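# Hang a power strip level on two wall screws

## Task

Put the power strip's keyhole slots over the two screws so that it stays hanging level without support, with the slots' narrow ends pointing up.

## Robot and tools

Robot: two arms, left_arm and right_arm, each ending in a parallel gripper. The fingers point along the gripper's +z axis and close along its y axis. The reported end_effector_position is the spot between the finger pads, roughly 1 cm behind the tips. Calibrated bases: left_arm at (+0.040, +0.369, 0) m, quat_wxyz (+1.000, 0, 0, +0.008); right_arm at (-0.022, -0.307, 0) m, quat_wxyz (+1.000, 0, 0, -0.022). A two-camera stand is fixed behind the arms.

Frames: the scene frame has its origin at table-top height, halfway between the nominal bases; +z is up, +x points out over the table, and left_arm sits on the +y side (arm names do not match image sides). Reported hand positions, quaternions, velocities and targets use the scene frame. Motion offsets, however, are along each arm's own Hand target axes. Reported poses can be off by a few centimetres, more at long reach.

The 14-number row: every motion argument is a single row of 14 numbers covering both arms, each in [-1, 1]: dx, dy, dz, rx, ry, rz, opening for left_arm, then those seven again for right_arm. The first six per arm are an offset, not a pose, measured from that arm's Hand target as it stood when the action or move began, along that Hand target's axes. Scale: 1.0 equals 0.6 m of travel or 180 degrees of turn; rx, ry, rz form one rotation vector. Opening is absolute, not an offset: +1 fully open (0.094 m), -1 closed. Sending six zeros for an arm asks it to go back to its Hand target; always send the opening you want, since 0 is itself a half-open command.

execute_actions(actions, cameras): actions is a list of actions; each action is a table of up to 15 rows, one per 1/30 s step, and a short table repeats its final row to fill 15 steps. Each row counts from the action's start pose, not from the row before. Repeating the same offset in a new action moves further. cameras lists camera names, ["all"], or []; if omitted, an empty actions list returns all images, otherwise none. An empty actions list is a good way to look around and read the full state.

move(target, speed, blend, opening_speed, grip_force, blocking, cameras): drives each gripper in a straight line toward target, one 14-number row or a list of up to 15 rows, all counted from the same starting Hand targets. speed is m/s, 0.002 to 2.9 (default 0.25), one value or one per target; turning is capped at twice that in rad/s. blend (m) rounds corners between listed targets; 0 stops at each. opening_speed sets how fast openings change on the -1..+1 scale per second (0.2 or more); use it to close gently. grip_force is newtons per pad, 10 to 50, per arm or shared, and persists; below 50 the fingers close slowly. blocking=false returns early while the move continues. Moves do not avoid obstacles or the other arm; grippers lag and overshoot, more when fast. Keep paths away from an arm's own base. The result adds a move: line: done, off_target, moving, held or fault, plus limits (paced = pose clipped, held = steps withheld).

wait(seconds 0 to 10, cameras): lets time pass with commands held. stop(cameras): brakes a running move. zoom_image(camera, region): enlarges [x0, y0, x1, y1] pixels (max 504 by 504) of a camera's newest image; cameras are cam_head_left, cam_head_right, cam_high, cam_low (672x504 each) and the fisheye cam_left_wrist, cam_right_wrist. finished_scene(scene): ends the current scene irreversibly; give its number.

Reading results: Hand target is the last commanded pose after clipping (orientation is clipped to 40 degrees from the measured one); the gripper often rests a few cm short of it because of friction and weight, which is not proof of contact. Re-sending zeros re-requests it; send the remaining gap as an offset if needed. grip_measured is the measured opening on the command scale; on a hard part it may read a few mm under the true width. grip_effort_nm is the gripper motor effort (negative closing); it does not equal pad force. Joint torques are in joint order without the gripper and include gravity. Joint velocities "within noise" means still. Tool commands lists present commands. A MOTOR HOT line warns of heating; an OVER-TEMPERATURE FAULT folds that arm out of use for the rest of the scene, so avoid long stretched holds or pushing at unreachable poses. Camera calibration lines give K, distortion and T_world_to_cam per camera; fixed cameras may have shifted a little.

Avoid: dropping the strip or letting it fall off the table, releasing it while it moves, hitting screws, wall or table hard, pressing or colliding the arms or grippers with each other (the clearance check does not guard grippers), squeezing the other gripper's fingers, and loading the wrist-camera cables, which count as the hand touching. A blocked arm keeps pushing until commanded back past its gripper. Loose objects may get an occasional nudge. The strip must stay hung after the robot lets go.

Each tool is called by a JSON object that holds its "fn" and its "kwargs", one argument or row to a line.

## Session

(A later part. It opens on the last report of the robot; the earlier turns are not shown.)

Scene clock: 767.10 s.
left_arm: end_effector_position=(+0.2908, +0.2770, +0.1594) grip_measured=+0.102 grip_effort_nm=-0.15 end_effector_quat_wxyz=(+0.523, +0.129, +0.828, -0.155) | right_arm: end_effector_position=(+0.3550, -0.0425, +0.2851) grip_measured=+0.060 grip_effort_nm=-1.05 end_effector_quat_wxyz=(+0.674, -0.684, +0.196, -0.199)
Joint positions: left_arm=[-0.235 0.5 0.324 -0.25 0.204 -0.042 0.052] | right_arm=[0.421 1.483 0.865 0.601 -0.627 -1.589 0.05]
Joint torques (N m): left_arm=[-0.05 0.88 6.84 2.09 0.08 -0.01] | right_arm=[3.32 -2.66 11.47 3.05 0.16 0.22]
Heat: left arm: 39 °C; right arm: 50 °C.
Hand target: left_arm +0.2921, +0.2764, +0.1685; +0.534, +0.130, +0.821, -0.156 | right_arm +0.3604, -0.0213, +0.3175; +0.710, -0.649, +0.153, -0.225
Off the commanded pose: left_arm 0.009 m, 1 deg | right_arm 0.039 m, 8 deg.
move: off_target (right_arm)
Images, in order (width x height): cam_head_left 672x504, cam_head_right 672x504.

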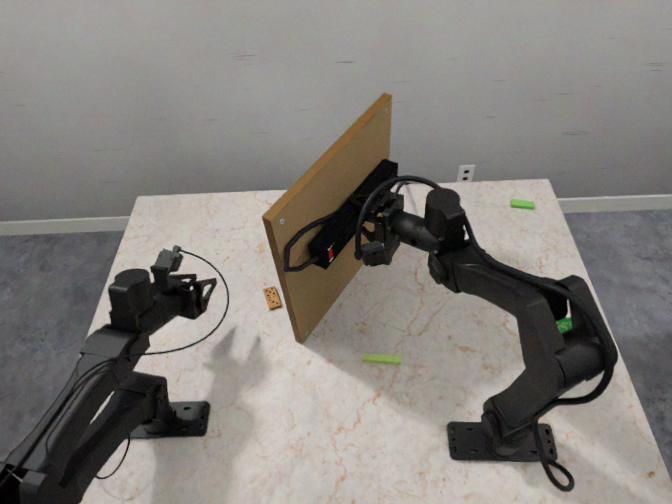

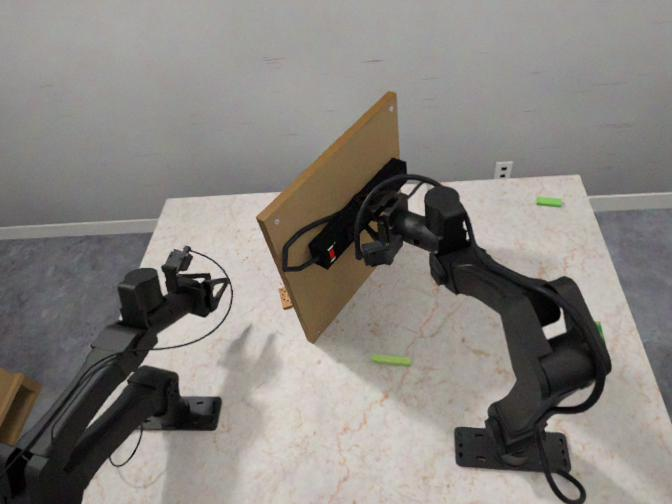

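{"fn": "move", "kwargs": {
  "target": [
    [0,0,0,0,0,0,0.1,0,-0.003,0.025,0.004,0.015,0,-0.5],
    [0,0,0,0,0,0,0.1,0,-0.02,0.025,0.004,0.015,0,-0.5]
  ],
  "speed": 0.03,
  "cameras": ["cam_head_left","cam_head_right"]
}}

{"fn": "zoom_image", "kwargs": {
  "camera": "cam_head_left",
  "region": [280, 150, 440, 270]
}}

Scene clock: 778.13 s.
left_arm: end_effector_position=(+0.2908, +0.2770, +0.1594) grip_measured=+0.102 grip_effort_nm=-0.14 end_effector_quat_wxyz=(+0.523, +0.129, +0.828, -0.155) | right_arm: end_effector_position=(+0.3563, -0.0428, +0.2857) grip_measured=+0.060 grip_effort_nm=-1.05 end_effector_quat_wxyz=(+0.674, -0.681, +0.202, -0.203)
Joint positions: left_arm=[-0.235 0.5 0.324 -0.25 0.204 -0.042 0.052] | right_arm=[0.425 1.482 0.862 0.609 -0.609 -1.582 0.05]
Joint torques (N m): left_arm=[-0.08 0.81 6.89 2.09 0.06 -0.01] | right_arm=[6.43 -3.14 14.46 2.79 0.99 0.25]
Heat: left arm: 39 °C; right arm: 53 °C.
Hand target: left_arm +0.2921, +0.2764, +0.1685; +0.534, +0.130, +0.821, -0.156 | right_arm +0.3666, -0.0092, +0.3313; +0.711, -0.639, +0.168, -0.242
Off the commanded pose: left_arm 0.009 m, 1 deg | right_arm 0.057 m, 9 deg.
move: off_target (right_arm)
Images, in order (width x height): cam_head_left 672x504, cam_head_right 672x504.

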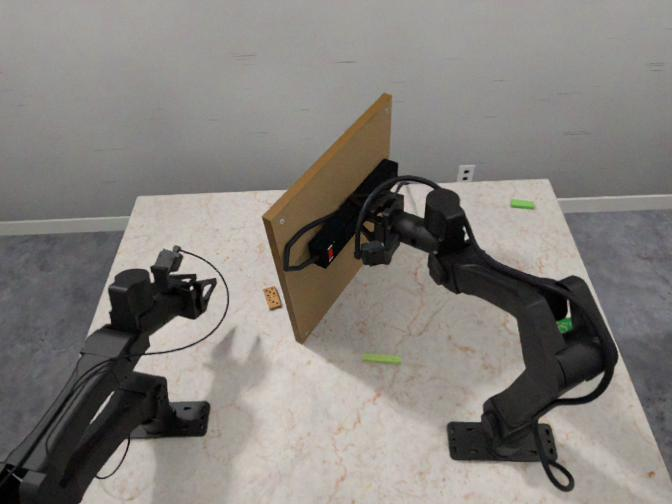

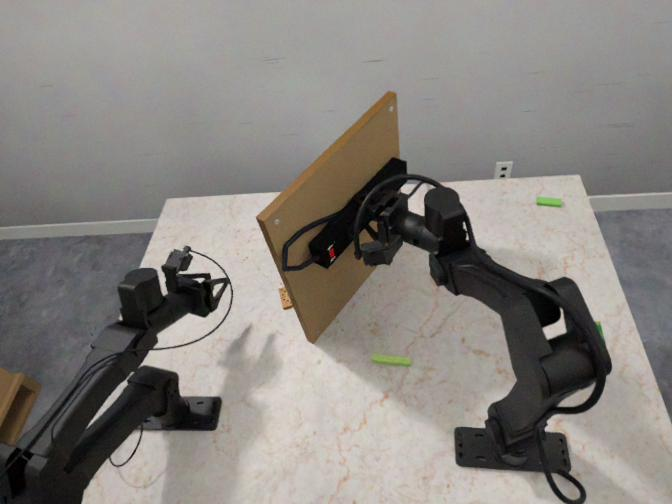

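Scaled by 3.150 from the camera's 672x504 image, which has a finer 960x720 frame.

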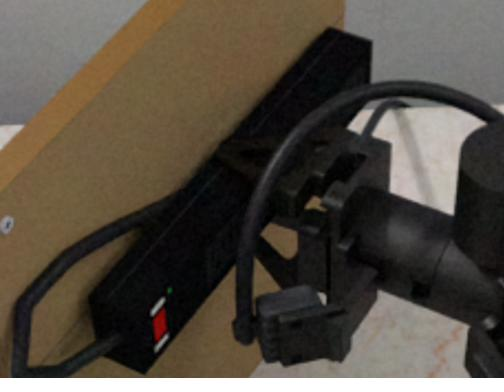

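{"fn": "move", "kwargs": {
  "target": [
    [0,0,0,0,0,0,0.1,0,0.012,-0.045,0,0,0,-0.5],
    [0,0,0,0,0,0,0.1,0,0.012,-0.045,0,0,0.03,-0.5],
    [0,0,0,0,0,0,0.1,0,0.012,0,0,0,0.03,-0.5]
  ],
  "speed": 0.04,
  "cameras": ["cam_head_left"]
}}

{"fn": "zoom_image", "kwargs": {
  "camera": "cam_head_left",
  "region": [280, 150, 440, 270]
}}

Scene clock: 790.07 s.
left_arm: end_effector_position=(+0.2908, +0.2770, +0.1594) grip_measured=+0.102 grip_effort_nm=-0.14 end_effector_quat_wxyz=(+0.523, +0.129, +0.828, -0.155) | right_arm: end_effector_position=(+0.3554, -0.0427, +0.2835) grip_measured=+0.060 grip_effort_nm=-1.05 end_effector_quat_wxyz=(+0.686, -0.665, +0.229, -0.187)
Joint positions: left_arm=[-0.235 0.5 0.324 -0.25 0.204 -0.042 0.052] | right_arm=[0.435 1.485 0.832 0.666 -0.581 -1.498 0.05]
Joint torques (N m): left_arm=[-0.06 0.85 6.87 2.1 0.07 -0.02] | right_arm=[5.79 -1.62 15.57 2.58 0.7 0.35]
Heat: left arm: 39 °C; right arm: 53 °C.
Hand target: left_arm +0.2921, +0.2764, +0.1685; +0.534, +0.130, +0.821, -0.156 | right_arm +0.3675, -0.0087, +0.3238; +0.721, -0.631, +0.198, -0.208
Off the commanded pose: left_arm 0.009 m, 1 deg | right_arm 0.054 m, 7 deg.
move: off_target (right_arm)
Images, in order (width x height): cam_head_left 672x504.

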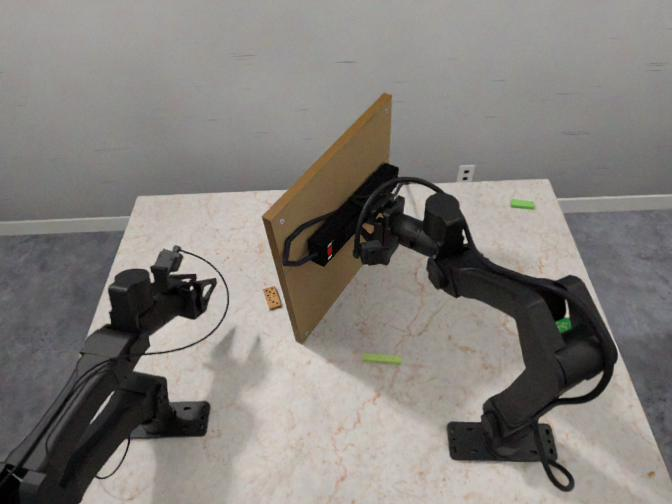

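Scaled by 3.150 from the camera's 672x504 image, which has a finer 960x720 frame.

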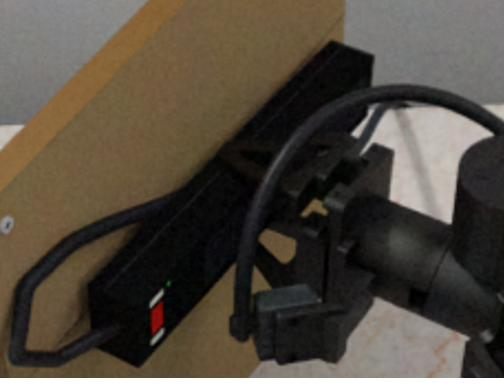

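{"fn": "move", "kwargs": {
  "target": [
    [0,0,0,0,0,0,0.1,0,-0.008,-0.045,0,0,0,-0.5],
    [0,0,0,0,0,0,0.1,0,-0.008,-0.045,0,0,-0.06,-0.5],
    [0,0,0,0,0,0,0.1,0,-0.008,0,0,0,-0.06,-0.5]
  ],
  "speed": 0.04,
  "cameras": ["cam_head_left"]
}}

{"fn": "zoom_image", "kwargs": {
  "camera": "cam_head_left",
  "region": [280, 150, 440, 270]
}}

Scene clock: 803.93 s.
left_arm: end_effector_position=(+0.2908, +0.2770, +0.1594) grip_measured=+0.102 grip_effort_nm=-0.14 end_effector_quat_wxyz=(+0.523, +0.129, +0.828, -0.155) | right_arm: end_effector_position=(+0.3552, -0.0427, +0.2840) grip_measured=+0.060 grip_effort_nm=-1.05 end_effector_quat_wxyz=(+0.670, -0.679, +0.181, -0.239)
Joint positions: left_arm=[-0.235 0.5 0.324 -0.25 0.204 -0.042 0.052] | right_arm=[0.437 1.482 0.831 0.664 -0.575 -1.645 0.05]
Joint torques (N m): left_arm=[-0.02 0.87 6.89 2.11 0.07 -0.01] | right_arm=[5.65 -2.17 16.27 2.44 0.64 -0.1]
Heat: left arm: 39 °C; right arm: 55 °C.
Hand target: left_arm +0.2921, +0.2764, +0.1685; +0.534, +0.130, +0.821, -0.156 | right_arm +0.3672, -0.0092, +0.3286; +0.699, -0.646, +0.138, -0.274
Off the commanded pose: left_arm 0.009 m, 1 deg | right_arm 0.057 m, 8 deg.
move: off_target (right_arm)
Images, in order (width x height): cam_head_left 672x504.

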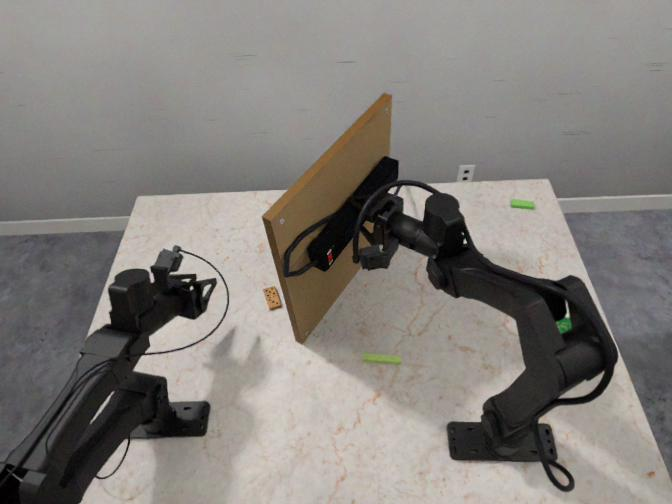

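Scaled by 3.150 from the camera's 672x504 image, which has a finer 960x720 frame.

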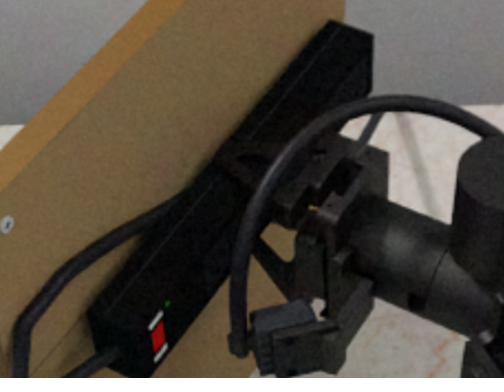

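{"fn": "zoom_image", "kwargs": {
  "camera": "cam_head_left",
  "region": [300, 150, 400, 260]
}}

Scaled by 4.582 from the camera's 672x504 image, which has a finer 960x720 frame.

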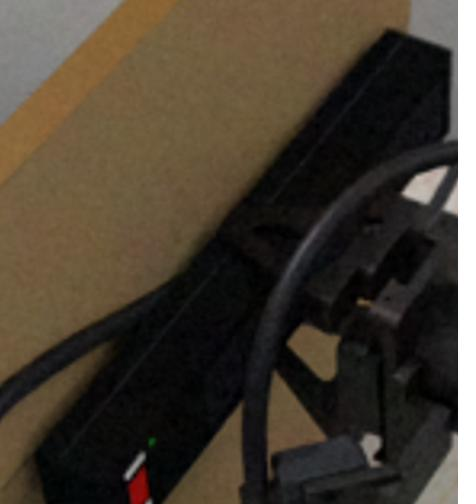

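{"fn": "move", "kwargs": {
  "target": [
    [0,0,0,0,0,0,0.1,0,-0.012,-0.05,0,0,0.02,-0.5]
  ],
  "speed": 0.04,
  "cameras": ["cam_head_left"]
}}

{"fn": "zoom_image", "kwargs": {
  "camera": "cam_head_left",
  "region": [300, 150, 400, 260]
}}

Scene clock: 829.37 s.
left_arm: end_effector_position=(+0.2908, +0.2770, +0.1594) grip_measured=+0.102 grip_effort_nm=-0.15 end_effector_quat_wxyz=(+0.523, +0.129, +0.828, -0.155) | right_arm: end_effector_position=(+0.3544, -0.0433, +0.2838) grip_measured=+0.060 grip_effort_nm=-1.05 end_effector_quat_wxyz=(+0.672, -0.678, +0.192, -0.228)
Joint positions: left_arm=[-0.235 0.5 0.324 -0.25 0.204 -0.042 0.052] | right_arm=[0.437 1.475 0.831 0.651 -0.575 -1.618 0.05]
Joint torques (N m): left_arm=[-0.05 0.87 6.86 2.11 0.05 -0.01] | right_arm=[1.95 -8.4 11.22 2.35 0.08 0.29]
Heat: left arm: 39 °C; right arm: 57 °C.
Hand target: left_arm +0.2921, +0.2764, +0.1685; +0.534, +0.130, +0.821, -0.156 | right_arm +0.3494, -0.0342, +0.3318; +0.707, -0.642, +0.158, -0.253
Off the commanded pose: left_arm 0.009 m, 1 deg | right_arm 0.049 m, 8 deg.
move: off_target (right_arm)
Images, in order (width x height): cam_head_left 672x504.

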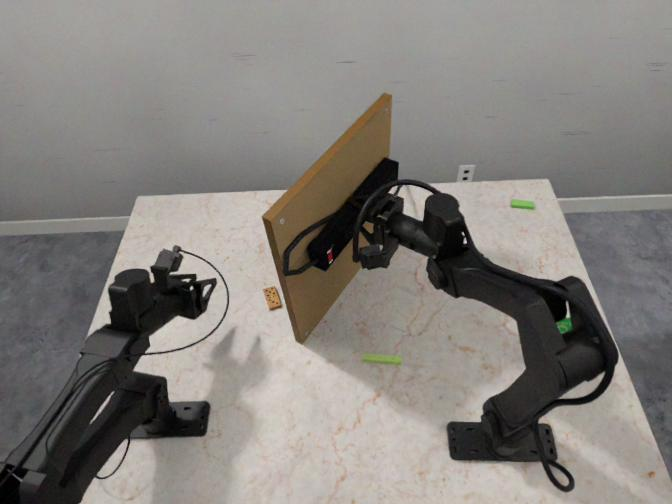

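Scaled by 4.582 from the camera's 672x504 image, which has a finer 960x720 frame.

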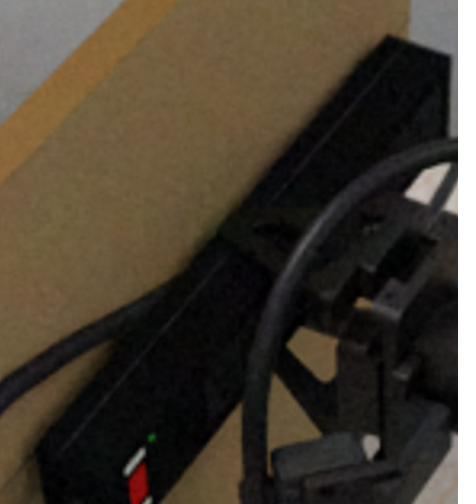

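{"fn": "move", "kwargs": {
  "target": [
    [0,0,0,0,0,0,0.1,0,-0.02,-0.005,0,0,0.005,-0.5]
  ],
  "speed": 0.03,
  "cameras": ["cam_head_left"]
}}

{"fn": "zoom_image", "kwargs": {
  "camera": "cam_head_left",
  "region": [300, 150, 400, 260]
}}

Scene clock: 836.90 s.
left_arm: end_effector_position=(+0.2908, +0.2770, +0.1594) grip_measured=+0.102 grip_effort_nm=-0.15 end_effector_quat_wxyz=(+0.523, +0.129, +0.828, -0.155) | right_arm: end_effector_position=(+0.3528, -0.0442, +0.2814) grip_measured=+0.060 grip_effort_nm=-1.05 end_effector_quat_wxyz=(+0.668, -0.681, +0.205, -0.216)
Joint positions: left_arm=[-0.235 0.5 0.324 -0.25 0.204 -0.042 0.052] | right_arm=[0.437 1.463 0.831 0.616 -0.572 -1.599 0.05]
Joint torques (N m): left_arm=[-0.02 0.88 6.86 2.09 0.06 0] | right_arm=[1.37 -10.45 12.45 2.3 -0.02 0.24]
Heat: left arm: 39 °C; right arm: 55 °C.
Hand target: left_arm +0.2921, +0.2764, +0.1685; +0.534, +0.130, +0.821, -0.156 | right_arm +0.3459, -0.0373, +0.3434; +0.709, -0.640, +0.163, -0.247
Off the commanded pose: left_arm 0.009 m, 1 deg | right_arm 0.063 m, 9 deg.
move: off_target (right_arm)
Images, in order (width x height): cam_head_left 672x504.

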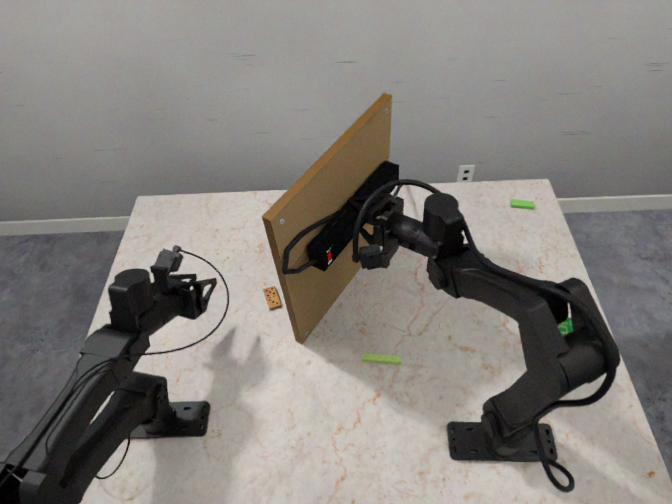

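Scaled by 4.582 from the camera's 672x504 image, which has a finer 960x720 frame.

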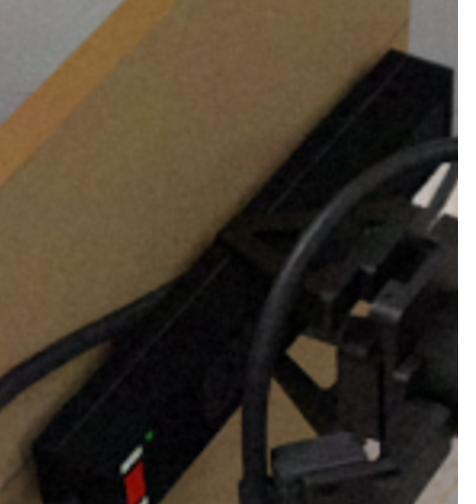

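{"fn": "move", "kwargs": {
  "target": [
    [0,0,0,0,0,0,0.1,0,-0.03,0.01,0,0,0,-0.5]
  ],
  "speed": 0.03
}}

Scene clock: 842.00 s.
left_arm: end_effector_position=(+0.2908, +0.2770, +0.1594) grip_measured=+0.102 grip_effort_nm=-0.14 end_effector_quat_wxyz=(+0.523, +0.129, +0.828, -0.155) | right_arm: end_effector_position=(+0.3518, -0.0430, +0.2874) grip_measured=+0.060 grip_effort_nm=-1.05 end_effector_quat_wxyz=(+0.659, -0.690, +0.217, -0.206)
Joint positions: left_arm=[-0.235 0.5 0.324 -0.25 0.204 -0.042 0.052] | right_arm=[0.443 1.44 0.873 0.512 -0.565 -1.598 0.05]
Joint torques (N m): left_arm=[-0.03 0.88 6.84 2.09 0.06 0] | right_arm=[2 -10.13 13.72 2.52 -0.01 0.29]
Heat: left arm: 39 °C; right arm: 55 °C.
Hand target: left_arm +0.2921, +0.2764, +0.1685; +0.534, +0.130, +0.821, -0.156 | right_arm +0.3467, -0.0334, +0.3619; +0.709, -0.640, +0.163, -0.247
Off the commanded pose: left_arm 0.009 m, 1 deg | right_arm 0.075 m, 11 deg.
move: off_target (right_arm)

{"fn": "move", "kwargs": {
  "target": [
    [0,0,0,0,0,0,0.1,0,0.004,0.025,0.01,0,0,-0.5]
  ],
  "speed": 0.03,
  "cameras": ["cam_head_left"]
}}

{"fn": "zoom_image", "kwargs": {
  "camera": "cam_head_left",
  "region": [300, 150, 400, 260]
}}

Scene clock: 849.30 s.
left_arm: end_effector_position=(+0.2908, +0.2770, +0.1594) grip_measured=+0.102 grip_effort_nm=-0.14 end_effector_quat_wxyz=(+0.523, +0.129, +0.828, -0.155) | right_arm: end_effector_position=(+0.3506, -0.0405, +0.2976) grip_measured=+0.059 grip_effort_nm=-1.04 end_effector_quat_wxyz=(+0.666, -0.682, +0.211, -0.215)
Joint positions: left_arm=[-0.235 0.5 0.324 -0.25 0.204 -0.042 0.052] | right_arm=[0.455 1.432 0.88 0.529 -0.548 -1.595 0.05]
Joint torques (N m): left_arm=[0.03 0.91 6.87 2.09 0.07 -0.01] | right_arm=[2.86 -5.15 14.41 3.01 0.08 0.39]
Heat: left arm: 39 °C; right arm: 55 °C.
Hand target: left_arm +0.2921, +0.2764, +0.1685; +0.534, +0.130, +0.821, -0.156 | right_arm +0.3552, -0.0207, +0.3615; +0.719, -0.629, +0.159, -0.250
Off the commanded pose: left_arm 0.009 m, 1 deg | right_arm 0.067 m, 11 deg.
move: off_target (right_arm)
Images, in order (width x height): cam_head_left 672x504.

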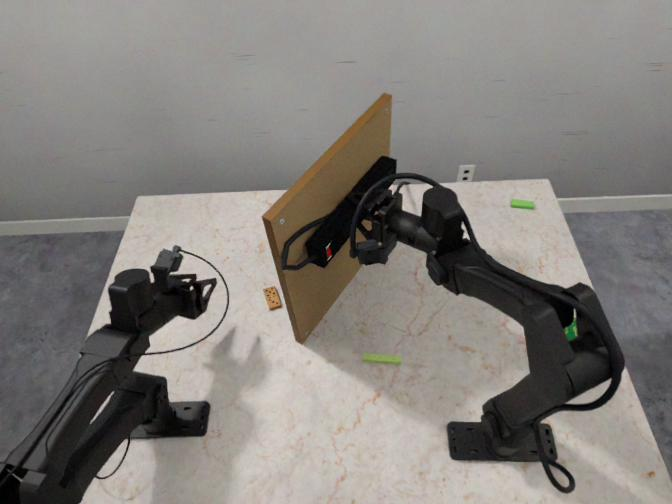

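Scaled by 4.582 from the camera's 672x504 image, which has a finer 960x720 frame.

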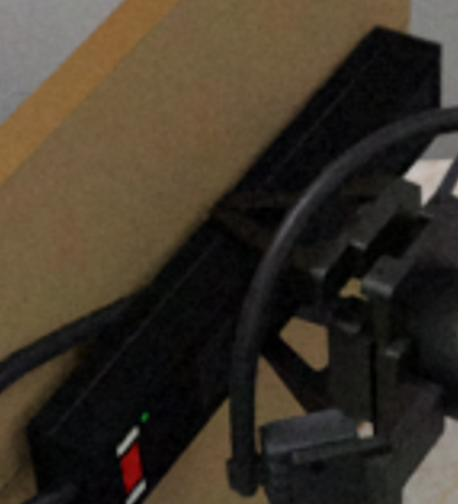

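{"fn": "move", "kwargs": {
  "target": [
    [0,0,0,0,0,0,0.1,0,0.03,-0.005,0,0,0,-0.5]
  ],
  "speed": 0.02
}}

{"fn": "move", "kwargs": {
  "target": [
    [0,0,0,0,0,0,0.1,0,0.02,0,0,0,0,-0.5]
  ],
  "speed": 0.02,
  "cameras": ["cam_head_left"]
}}

{"fn": "zoom_image", "kwargs": {
  "camera": "cam_head_left",
  "region": [300, 150, 400, 260]
}}

Scene clock: 859.13 s.
left_arm: end_effector_position=(+0.2908, +0.2770, +0.1594) grip_measured=+0.102 grip_effort_nm=-0.15 end_effector_quat_wxyz=(+0.523, +0.129, +0.828, -0.155) | right_arm: end_effector_position=(+0.3511, -0.0399, +0.2986) grip_measured=+0.059 grip_effort_nm=-1.05 end_effector_quat_wxyz=(+0.670, -0.680, +0.206, -0.215)
Joint positions: left_arm=[-0.235 0.5 0.324 -0.25 0.204 -0.042 0.052] | right_arm=[0.453 1.439 0.88 0.546 -0.556 -1.593 0.05]
Joint torques (N m): left_arm=[-0.05 0.95 6.87 2.07 0.07 -0.02] | right_arm=[2.74 -3.22 11.3 3.41 0.17 0.28]
Heat: left arm: 39 °C; right arm: 59 °C.
Hand target: left_arm +0.2921, +0.2764, +0.1685; +0.534, +0.130, +0.821, -0.156 | right_arm +0.3563, -0.0217, +0.3434; +0.719, -0.629, +0.159, -0.250
Off the commanded pose: left_arm 0.009 m, 1 deg | right_arm 0.049 m, 11 deg.
move: off_target (right_arm)

Scene clock: 860.37 s.
left_arm: end_effector_position=(+0.2908, +0.2770, +0.1594) grip_measured=+0.102 grip_effort_nm=-0.14 end_effector_quat_wxyz=(+0.523, +0.129, +0.828, -0.155) | right_arm: end_effector_position=(+0.3509, -0.0400, +0.2976) grip_measured=+0.059 grip_effort_nm=-1.05 end_effector_quat_wxyz=(+0.680, -0.671, +0.201, -0.218)
Joint positions: left_arm=[-0.235 0.5 0.324 -0.25 0.204 -0.042 0.052] | right_arm=[0.452 1.452 0.854 0.62 -0.561 -1.578 0.05]
Joint torques (N m): left_arm=[-0.08 0.84 6.91 2.09 0.05 -0.01] | right_arm=[2.82 -1.84 11.41 3.21 0.27 0.13]
Heat: left arm: 39 °C; right arm: 60 °C.
Hand target: left_arm +0.2921, +0.2764, +0.1685; +0.534, +0.130, +0.821, -0.156 | right_arm +0.3583, -0.0208, +0.3316; +0.719, -0.629, +0.159, -0.250
Off the commanded pose: left_arm 0.009 m, 1 deg | right_arm 0.040 m, 9 deg.
move: off_target (right_arm)
Images, in order (width x height): cam_head_left 672x504.

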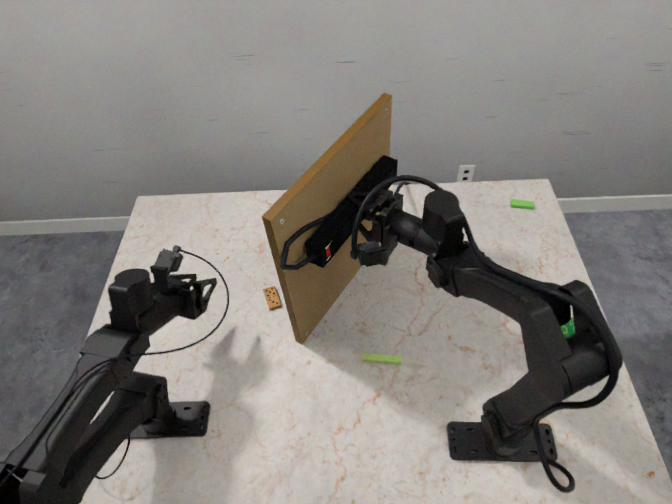

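Scaled by 4.582 from the camera's 672x504 image, which has a finer 960x720 frame.

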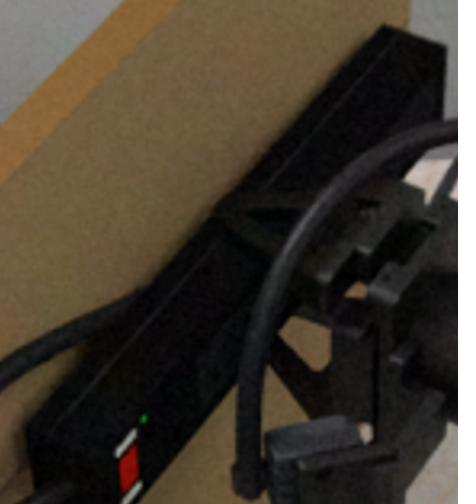

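{"fn": "move", "kwargs": {
  "target": [
    [0,0,0,0,0,0,0.1,0,0.02,-0.008,0,0,0,-0.5],
    [0,0,0,0,0,0,0.1,0,0.02,0.004,0,0,0,-0.5]
  ],
  "speed": 0.02,
  "cameras": ["cam_head_left"]
}}

{"fn": "zoom_image", "kwargs": {
  "camera": "cam_head_left",
  "region": [300, 150, 400, 260]
}}

Scene clock: 869.87 s.
left_arm: end_effector_position=(+0.2908, +0.2770, +0.1594) grip_measured=+0.102 grip_effort_nm=-0.14 end_effector_quat_wxyz=(+0.523, +0.129, +0.828, -0.155) | right_arm: end_effector_position=(+0.3505, -0.0399, +0.2957) grip_measured=+0.059 grip_effort_nm=-1.05 end_effector_quat_wxyz=(+0.693, -0.658, +0.190, -0.225)
Joint positions: left_arm=[-0.235 0.5 0.324 -0.25 0.204 -0.042 0.052] | right_arm=[0.449 1.476 0.819 0.732 -0.569 -1.564 0.05]
Joint torques (N m): left_arm=[0.01 0.85 6.86 2.1 0.08 -0.02] | right_arm=[3.67 -0.68 12.86 2.73 0.44 0.02]
Heat: left arm: 39 °C; right arm: 62 °C.
Hand target: left_arm +0.2921, +0.2764, +0.1685; +0.534, +0.130, +0.821, -0.156 | right_arm +0.3615, -0.0178, +0.3201; +0.719, -0.629, +0.159, -0.249
Off the commanded pose: left_arm 0.009 m, 1 deg | right_arm 0.035 m, 6 deg.
move: off_target (right_arm)
Images, in order (width x height): cam_head_left 672x504.

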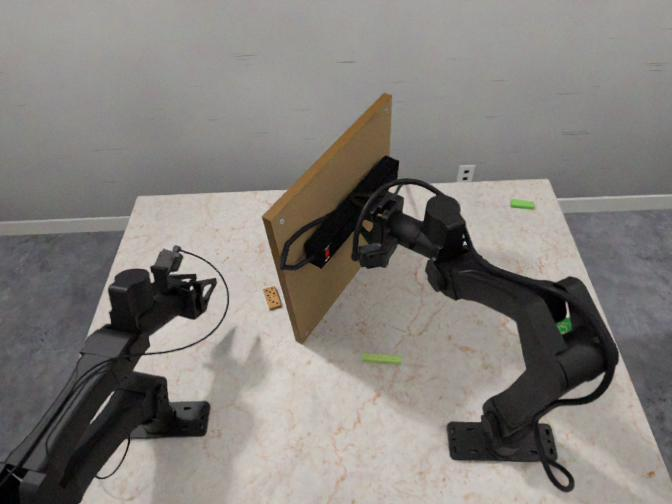

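Scaled by 4.582 from the camera's 672x504 image, which has a finer 960x720 frame.

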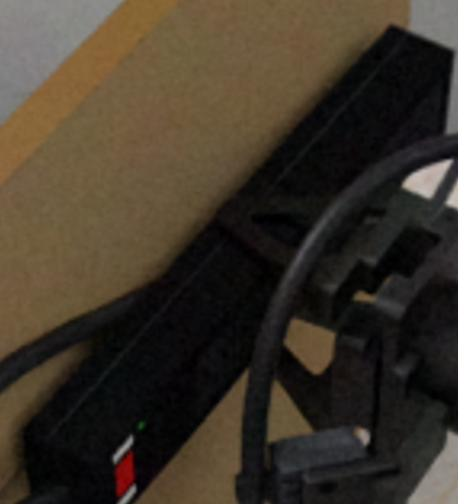

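{"fn": "move", "kwargs": {
  "target": [
    [0,0,0,0,0,0,0.1,0,0.005,-0.02,-0.02,0,-0.012,-0.5],
    [0,0,0,0,0,0,0.1,0,0.005,0.003,-0.02,0,-0.012,-0.5]
  ],
  "speed": 0.02,
  "cameras": ["cam_head_left"]
}}

{"fn": "zoom_image", "kwargs": {
  "camera": "cam_head_left",
  "region": [300, 150, 400, 260]
}}

Scene clock: 890.27 s.
left_arm: end_effector_position=(+0.2908, +0.2770, +0.1594) grip_measured=+0.102 grip_effort_nm=-0.15 end_effector_quat_wxyz=(+0.523, +0.129, +0.828, -0.155) | right_arm: end_effector_position=(+0.3497, -0.0396, +0.2915) grip_measured=+0.059 grip_effort_nm=-1.05 end_effector_quat_wxyz=(+0.679, -0.672, +0.174, -0.237)
Joint positions: left_arm=[-0.235 0.5 0.324 -0.25 0.204 -0.042 0.052] | right_arm=[0.448 1.47 0.826 0.686 -0.578 -1.631 0.05]
Joint torques (N m): left_arm=[-0.08 0.81 6.83 2.09 0.05 -0.01] | right_arm=[4.29 -1.68 15.2 1.99 0.61 -0.03]
Heat: left arm: 39 °C; right arm: 61 °C.
Hand target: left_arm +0.2921, +0.2764, +0.1685; +0.534, +0.130, +0.821, -0.156 | right_arm +0.3629, -0.0160, +0.3175; +0.694, -0.654, +0.155, -0.258
Off the commanded pose: left_arm 0.009 m, 1 deg | right_arm 0.037 m, 4 deg.
move: off_target (right_arm)
Images, in order (width x height): cam_head_left 672x504.

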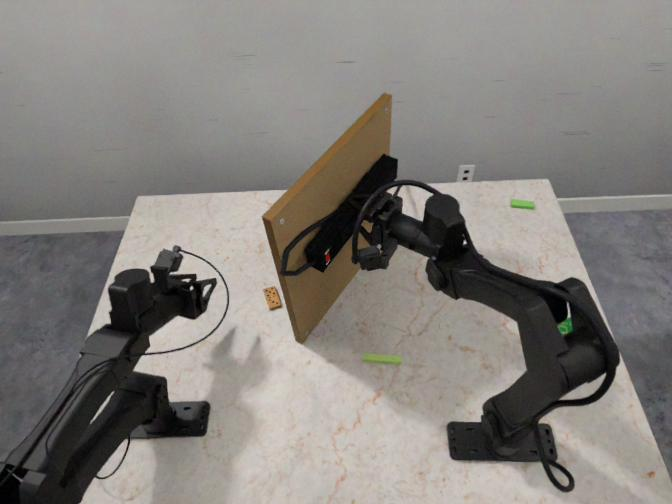

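Scaled by 4.582 from the camera's 672x504 image, which has a finer 960x720 frame.

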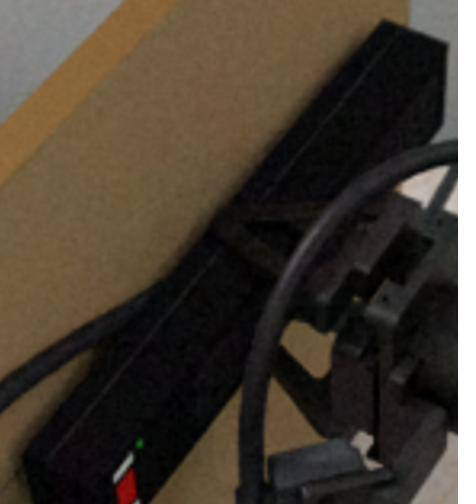

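{"fn": "move", "kwargs": {
  "target": [
    [0,0,0,0,0,0,0.1,0.012,0.002,-0.025,-0.005,0,0.004,-0.5],
    [0,0,0,0,0,0,0.1,0.012,0.006,0.003,-0.005,0,0.004,-0.5]
  ],
  "speed": 0.02,
  "cameras": ["cam_head_left"]
}}

{"fn": "zoom_image", "kwargs": {
  "camera": "cam_head_left",
  "region": [300, 150, 400, 260]
}}

Scene clock: 909.67 s.
left_arm: end_effector_position=(+0.2908, +0.2770, +0.1594) grip_measured=+0.102 grip_effort_nm=-0.14 end_effector_quat_wxyz=(+0.523, +0.129, +0.828, -0.155) | right_arm: end_effector_position=(+0.3502, -0.0395, +0.2922) grip_measured=+0.059 grip_effort_nm=-1.05 end_effector_quat_wxyz=(+0.676, -0.678, +0.174, -0.229)
Joint positions: left_arm=[-0.235 0.5 0.324 -0.25 0.204 -0.042 0.052] | right_arm=[0.441 1.469 0.845 0.648 -0.596 -1.633 0.05]
Joint torques (N m): left_arm=[-0.03 0.85 6.82 2.09 0.06 -0.01] | right_arm=[3.08 -0.38 15.42 2.16 0.62 0.06]
Heat: left arm: 39 °C; right arm: 57 °C.
Hand target: left_arm +0.2921, +0.2764, +0.1685; +0.534, +0.130, +0.821, -0.156 | right_arm +0.3705, -0.0186, +0.3148; +0.690, -0.659, +0.161, -0.252
Off the commanded pose: left_arm 0.009 m, 1 deg | right_arm 0.037 m, 4 deg.
move: off_target (right_arm)
Images, in order (width x height): cam_head_left 672x504.

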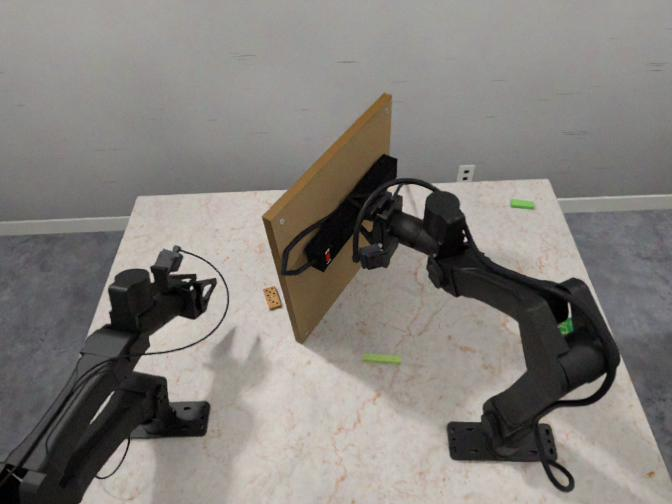

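Scaled by 4.582 from the camera's 672x504 image, which has a finer 960x720 frame.

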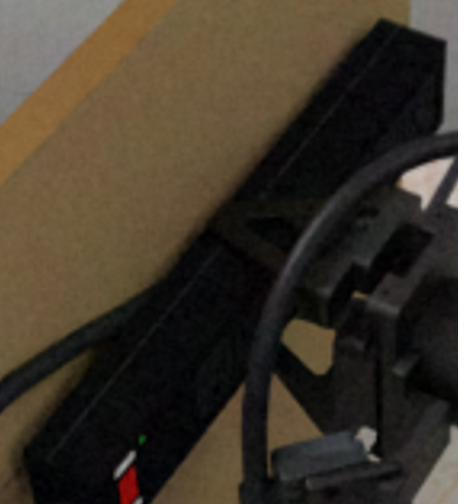

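{"fn": "move", "kwargs": {
  "target": [
    [0,0,0,0,0,0,0.1,0,0,-0.055,0,0,0,-0.5],
    [0,0,0,0,0,0,0.1,0.006,0.006,-0.055,0.004,0,0.003,-0.5]
  ],
  "speed": 0.03,
  "cameras": ["cam_head_left"]
}}

{"fn": "zoom_image", "kwargs": {
  "camera": "cam_head_left",
  "region": [300, 150, 400, 260]
}}

Scene clock: 918.20 s.
left_arm: end_effector_position=(+0.2908, +0.2770, +0.1594) grip_measured=+0.102 grip_effort_nm=-0.15 end_effector_quat_wxyz=(+0.523, +0.129, +0.828, -0.155) | right_arm: end_effector_position=(+0.3557, -0.0483, +0.2903) grip_measured=+0.059 grip_effort_nm=-1.05 end_effector_quat_wxyz=(+0.673, -0.676, +0.182, -0.237)
Joint positions: left_arm=[-0.235 0.5 0.324 -0.25 0.204 -0.042 0.052] | right_arm=[0.419 1.469 0.838 0.654 -0.594 -1.632 0.05]
Joint torques (N m): left_arm=[-0.08 0.88 6.87 2.1 0.07 -0.02] | right_arm=[-0.16 -5.67 7.82 2.51 -0.24 0.25]
Heat: left arm: 39 °C; right arm: 55 °C.
Hand target: left_arm +0.2921, +0.2764, +0.1685; +0.534, +0.130, +0.821, -0.156 | right_arm +0.3555, -0.0479, +0.3090; +0.696, -0.654, +0.163, -0.250
Off the commanded pose: left_arm 0.009 m, 1 deg | right_arm 0.019 m, 4 deg.
move: off_target (right_arm)
Images, in order (width x height): cam_head_left 672x504.

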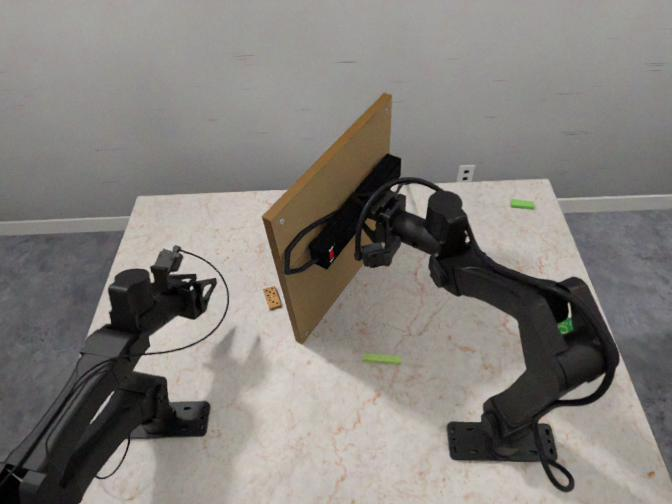

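Scaled by 4.582 from the camera's 672x504 image, which has a finer 960x720 frame.

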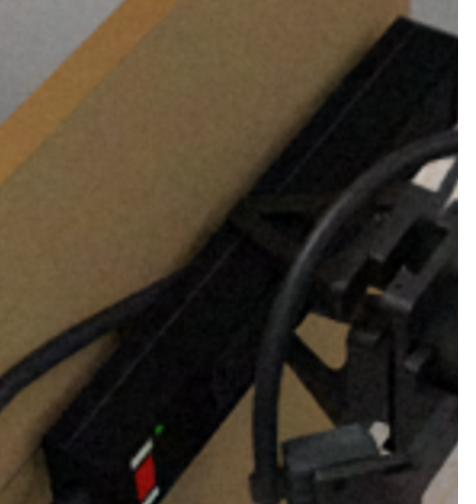

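{"fn": "move", "kwargs": {
  "target": [
    [0,0,0,0,0,0,0.1,0,0,-0.15,0,0,0,-0.5],
    [0,0,0,0,0,0,0.1,0.0,0,-0.25,0,0.22,0,-0.5]
  ],
  "speed": 0.15,
  "blend": [0.03,0],
  "cameras": ["cam_low","cam_head_left"]
}}

{"fn": "zoom_image", "kwargs": {
  "camera": "cam_low",
  "region": [240, 160, 340, 235]
}}

Scene clock: 972.10 s.
left_arm: end_effector_position=(+0.2908, +0.2770, +0.1594) grip_measured=+0.102 grip_effort_nm=-0.14 end_effector_quat_wxyz=(+0.523, +0.129, +0.828, -0.155) | right_arm: end_effector_position=(+0.2791, -0.1730, +0.2625) grip_measured=+0.059 grip_effort_nm=-1.05 end_effector_quat_wxyz=(+0.556, -0.571, +0.404, -0.449)
Joint positions: left_arm=[-0.235 0.5 0.324 -0.25 0.204 -0.042 0.052] | right_arm=[0.621 0.796 0.356 0.462 0.3 -1.641 0.05]
Joint torques (N m): left_arm=[-0.01 0.83 6.84 2.11 0.06 -0.02] | right_arm=[0.95 -3.36 8.5 2.49 -0.04 0.1]
Heat: left arm: 39 °C; right arm: 55 °C.
Hand target: left_arm +0.2921, +0.2764, +0.1685; +0.534, +0.130, +0.821, -0.156 | right_arm +0.2725, -0.1721, +0.2954; +0.599, -0.530, +0.389, -0.457
Off the commanded pose: left_arm 0.009 m, 1 deg | right_arm 0.033 m, 7 deg.
move: off_target (right_arm)
Images, in order (width x height): cam_head_left 672x504, cam_low 672x504.

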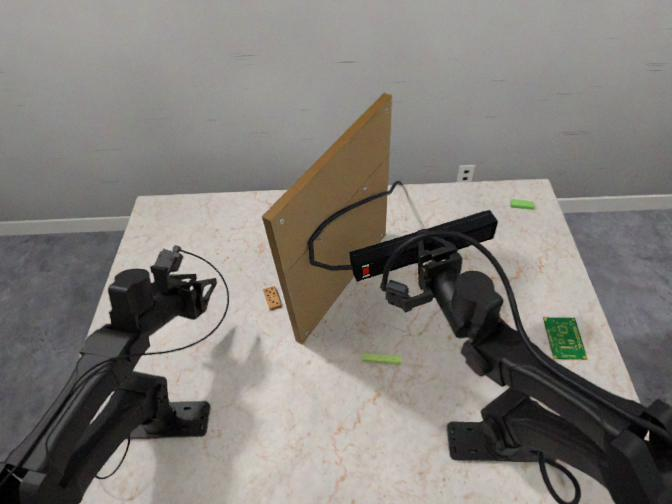

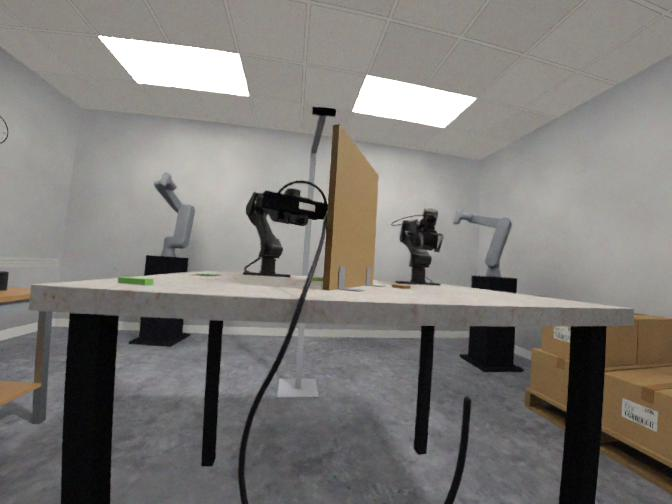

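Scaled by 5.040 from the camera's 672x504 image, which has a finer 960x720 frame.

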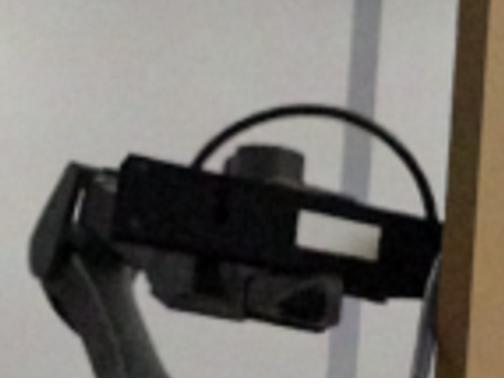

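{"fn": "move", "kwargs": {
  "target": [0,0,0,0,0,0,0.1,0.12,0,0,0,0,0,-0.5],
  "speed": 0.15,
  "cameras": ["cam_low"]
}}

{"fn": "zoom_image", "kwargs": {
  "camera": "cam_low",
  "region": [240, 175, 330, 230]
}}

{"fn": "zoom_image", "kwargs": {
  "camera": "cam_low",
  "region": [285, 185, 330, 225]
}}

Scene clock: 983.83 s.
left_arm: end_effector_position=(+0.2908, +0.2770, +0.1594) grip_measured=+0.102 grip_effort_nm=-0.14 end_effector_quat_wxyz=(+0.523, +0.129, +0.828, -0.155) | right_arm: end_effector_position=(+0.2970, -0.2507, +0.2637) grip_measured=+0.059 grip_effort_nm=-1.05 end_effector_quat_wxyz=(+0.552, -0.556, +0.427, -0.452)
Joint positions: left_arm=[-0.235 0.5 0.324 -0.25 0.204 -0.042 0.052] | right_arm=[0.139 0.735 0.351 0.401 -0.134 -1.6 0.05]
Joint torques (N m): left_arm=[-0.05 0.8 6.89 2.09 0.05 0] | right_arm=[-0.13 -1.17 8.92 2.67 -0.69 0.31]
Heat: left arm: 39 °C; right arm: 58 °C.
Hand target: left_arm +0.2921, +0.2764, +0.1685; +0.534, +0.130, +0.821, -0.156 | right_arm +0.2927, -0.2412, +0.2966; +0.599, -0.530, +0.389, -0.457
Off the commanded pose: left_arm 0.009 m, 1 deg | right_arm 0.035 m, 8 deg.
move: off_target (right_arm)
Images, in order (width x height): cam_low 672x504.

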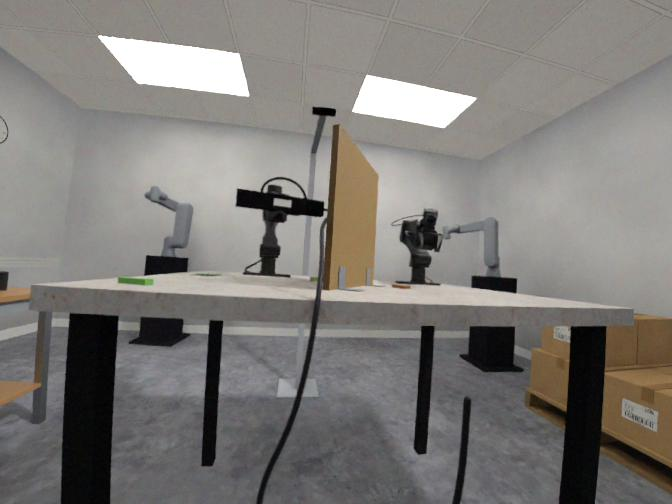

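Scaled by 5.600 from the camera's 672x504 image, which has a finer 960x720 frame.

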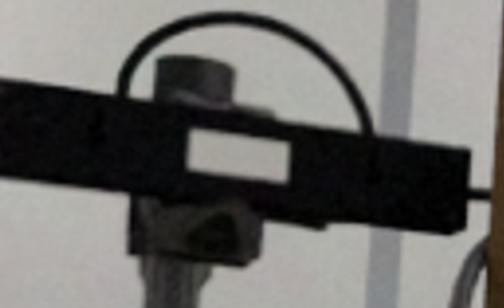

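Scaled by 11.200 from the camera's 672x504 image, which has a finer 960x720 frame.

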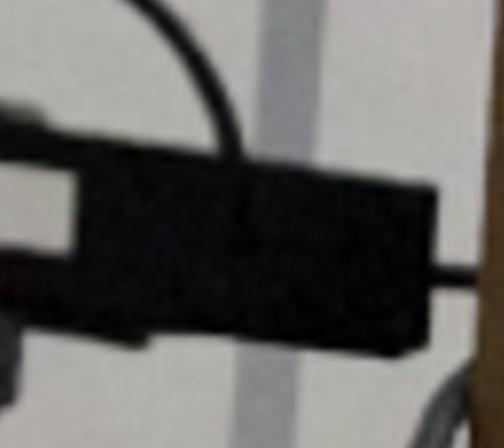

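{"fn": "zoom_image", "kwargs": {
  "camera": "cam_low",
  "region": [230, 180, 275, 220]
}}

Scaled by 11.200 from the camera's 672x504 image, which has a finer 960x720 frame.

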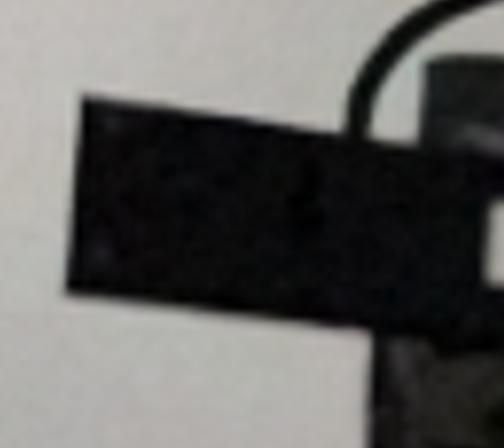

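{"fn": "move", "kwargs": {
  "target": [0,0,0,0,0,0,0.1,-0.27,-0.018,0.113,0,-0.22,0.0,-0.5],
  "speed": 0.15,
  "cameras": ["cam_head_left","cam_head_right"]
}}

{"fn": "zoom_image", "kwargs": {
  "camera": "cam_head_left",
  "region": [290, 150, 400, 260]
}}

Scene clock: 1035.80 s.
left_arm: end_effector_position=(+0.2908, +0.2770, +0.1594) grip_measured=+0.102 grip_effort_nm=-0.14 end_effector_quat_wxyz=(+0.523, +0.129, +0.828, -0.155) | right_arm: end_effector_position=(+0.3137, -0.0802, +0.2674) grip_measured=+0.059 grip_effort_nm=-1.05 end_effector_quat_wxyz=(+0.655, -0.685, +0.216, -0.235)
Joint positions: left_arm=[-0.235 0.5 0.324 -0.25 0.204 -0.042 0.052] | right_arm=[0.39 1.249 0.63 0.581 -0.574 -1.631 0.05]
Joint torques (N m): left_arm=[-0.1 0.85 6.91 2.1 0.07 0.01] | right_arm=[1.24 -4.15 12.04 2.55 -0.52 0.22]
Heat: left arm: 39 °C; right arm: 58 °C.
Hand target: left_arm +0.2921, +0.2764, +0.1685; +0.534, +0.130, +0.821, -0.156 | right_arm +0.3103, -0.0669, +0.3133; +0.695, -0.654, +0.163, -0.250
Off the commanded pose: left_arm 0.009 m, 1 deg | right_arm 0.048 m, 9 deg.
move: off_target (right_arm)
Images, in order (width x height): cam_head_left 672x504, cam_head_right 672x504.

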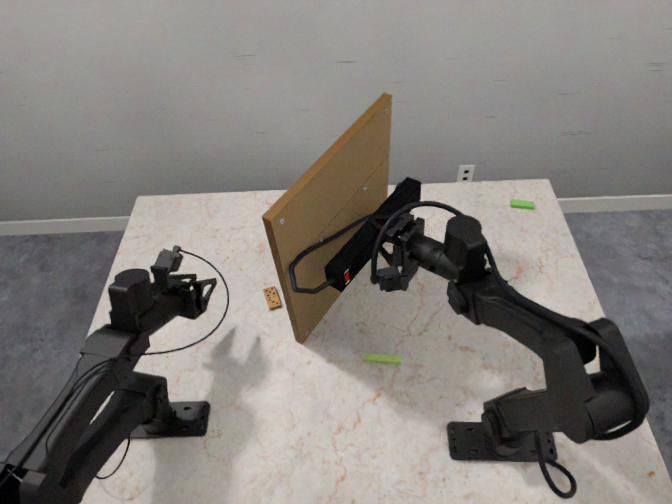

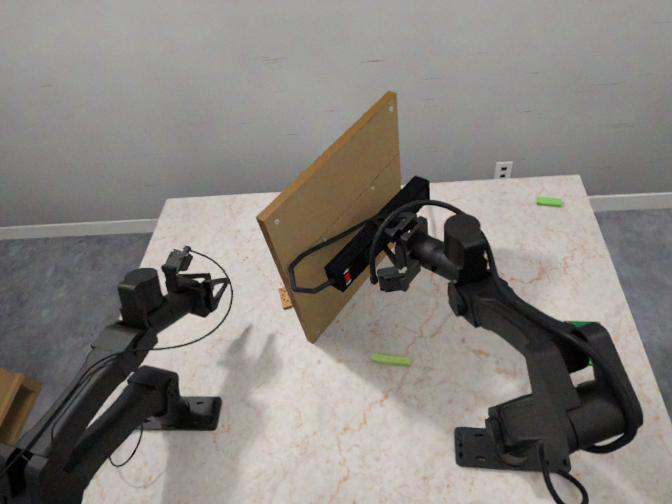

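Scaled by 4.582 from the camera's 672x504 image, which has a finer 960x720 frame.

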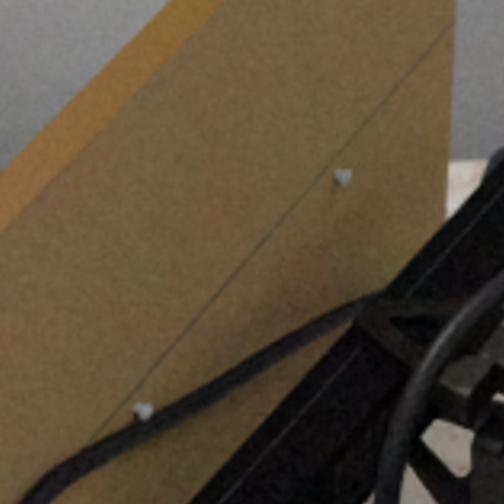

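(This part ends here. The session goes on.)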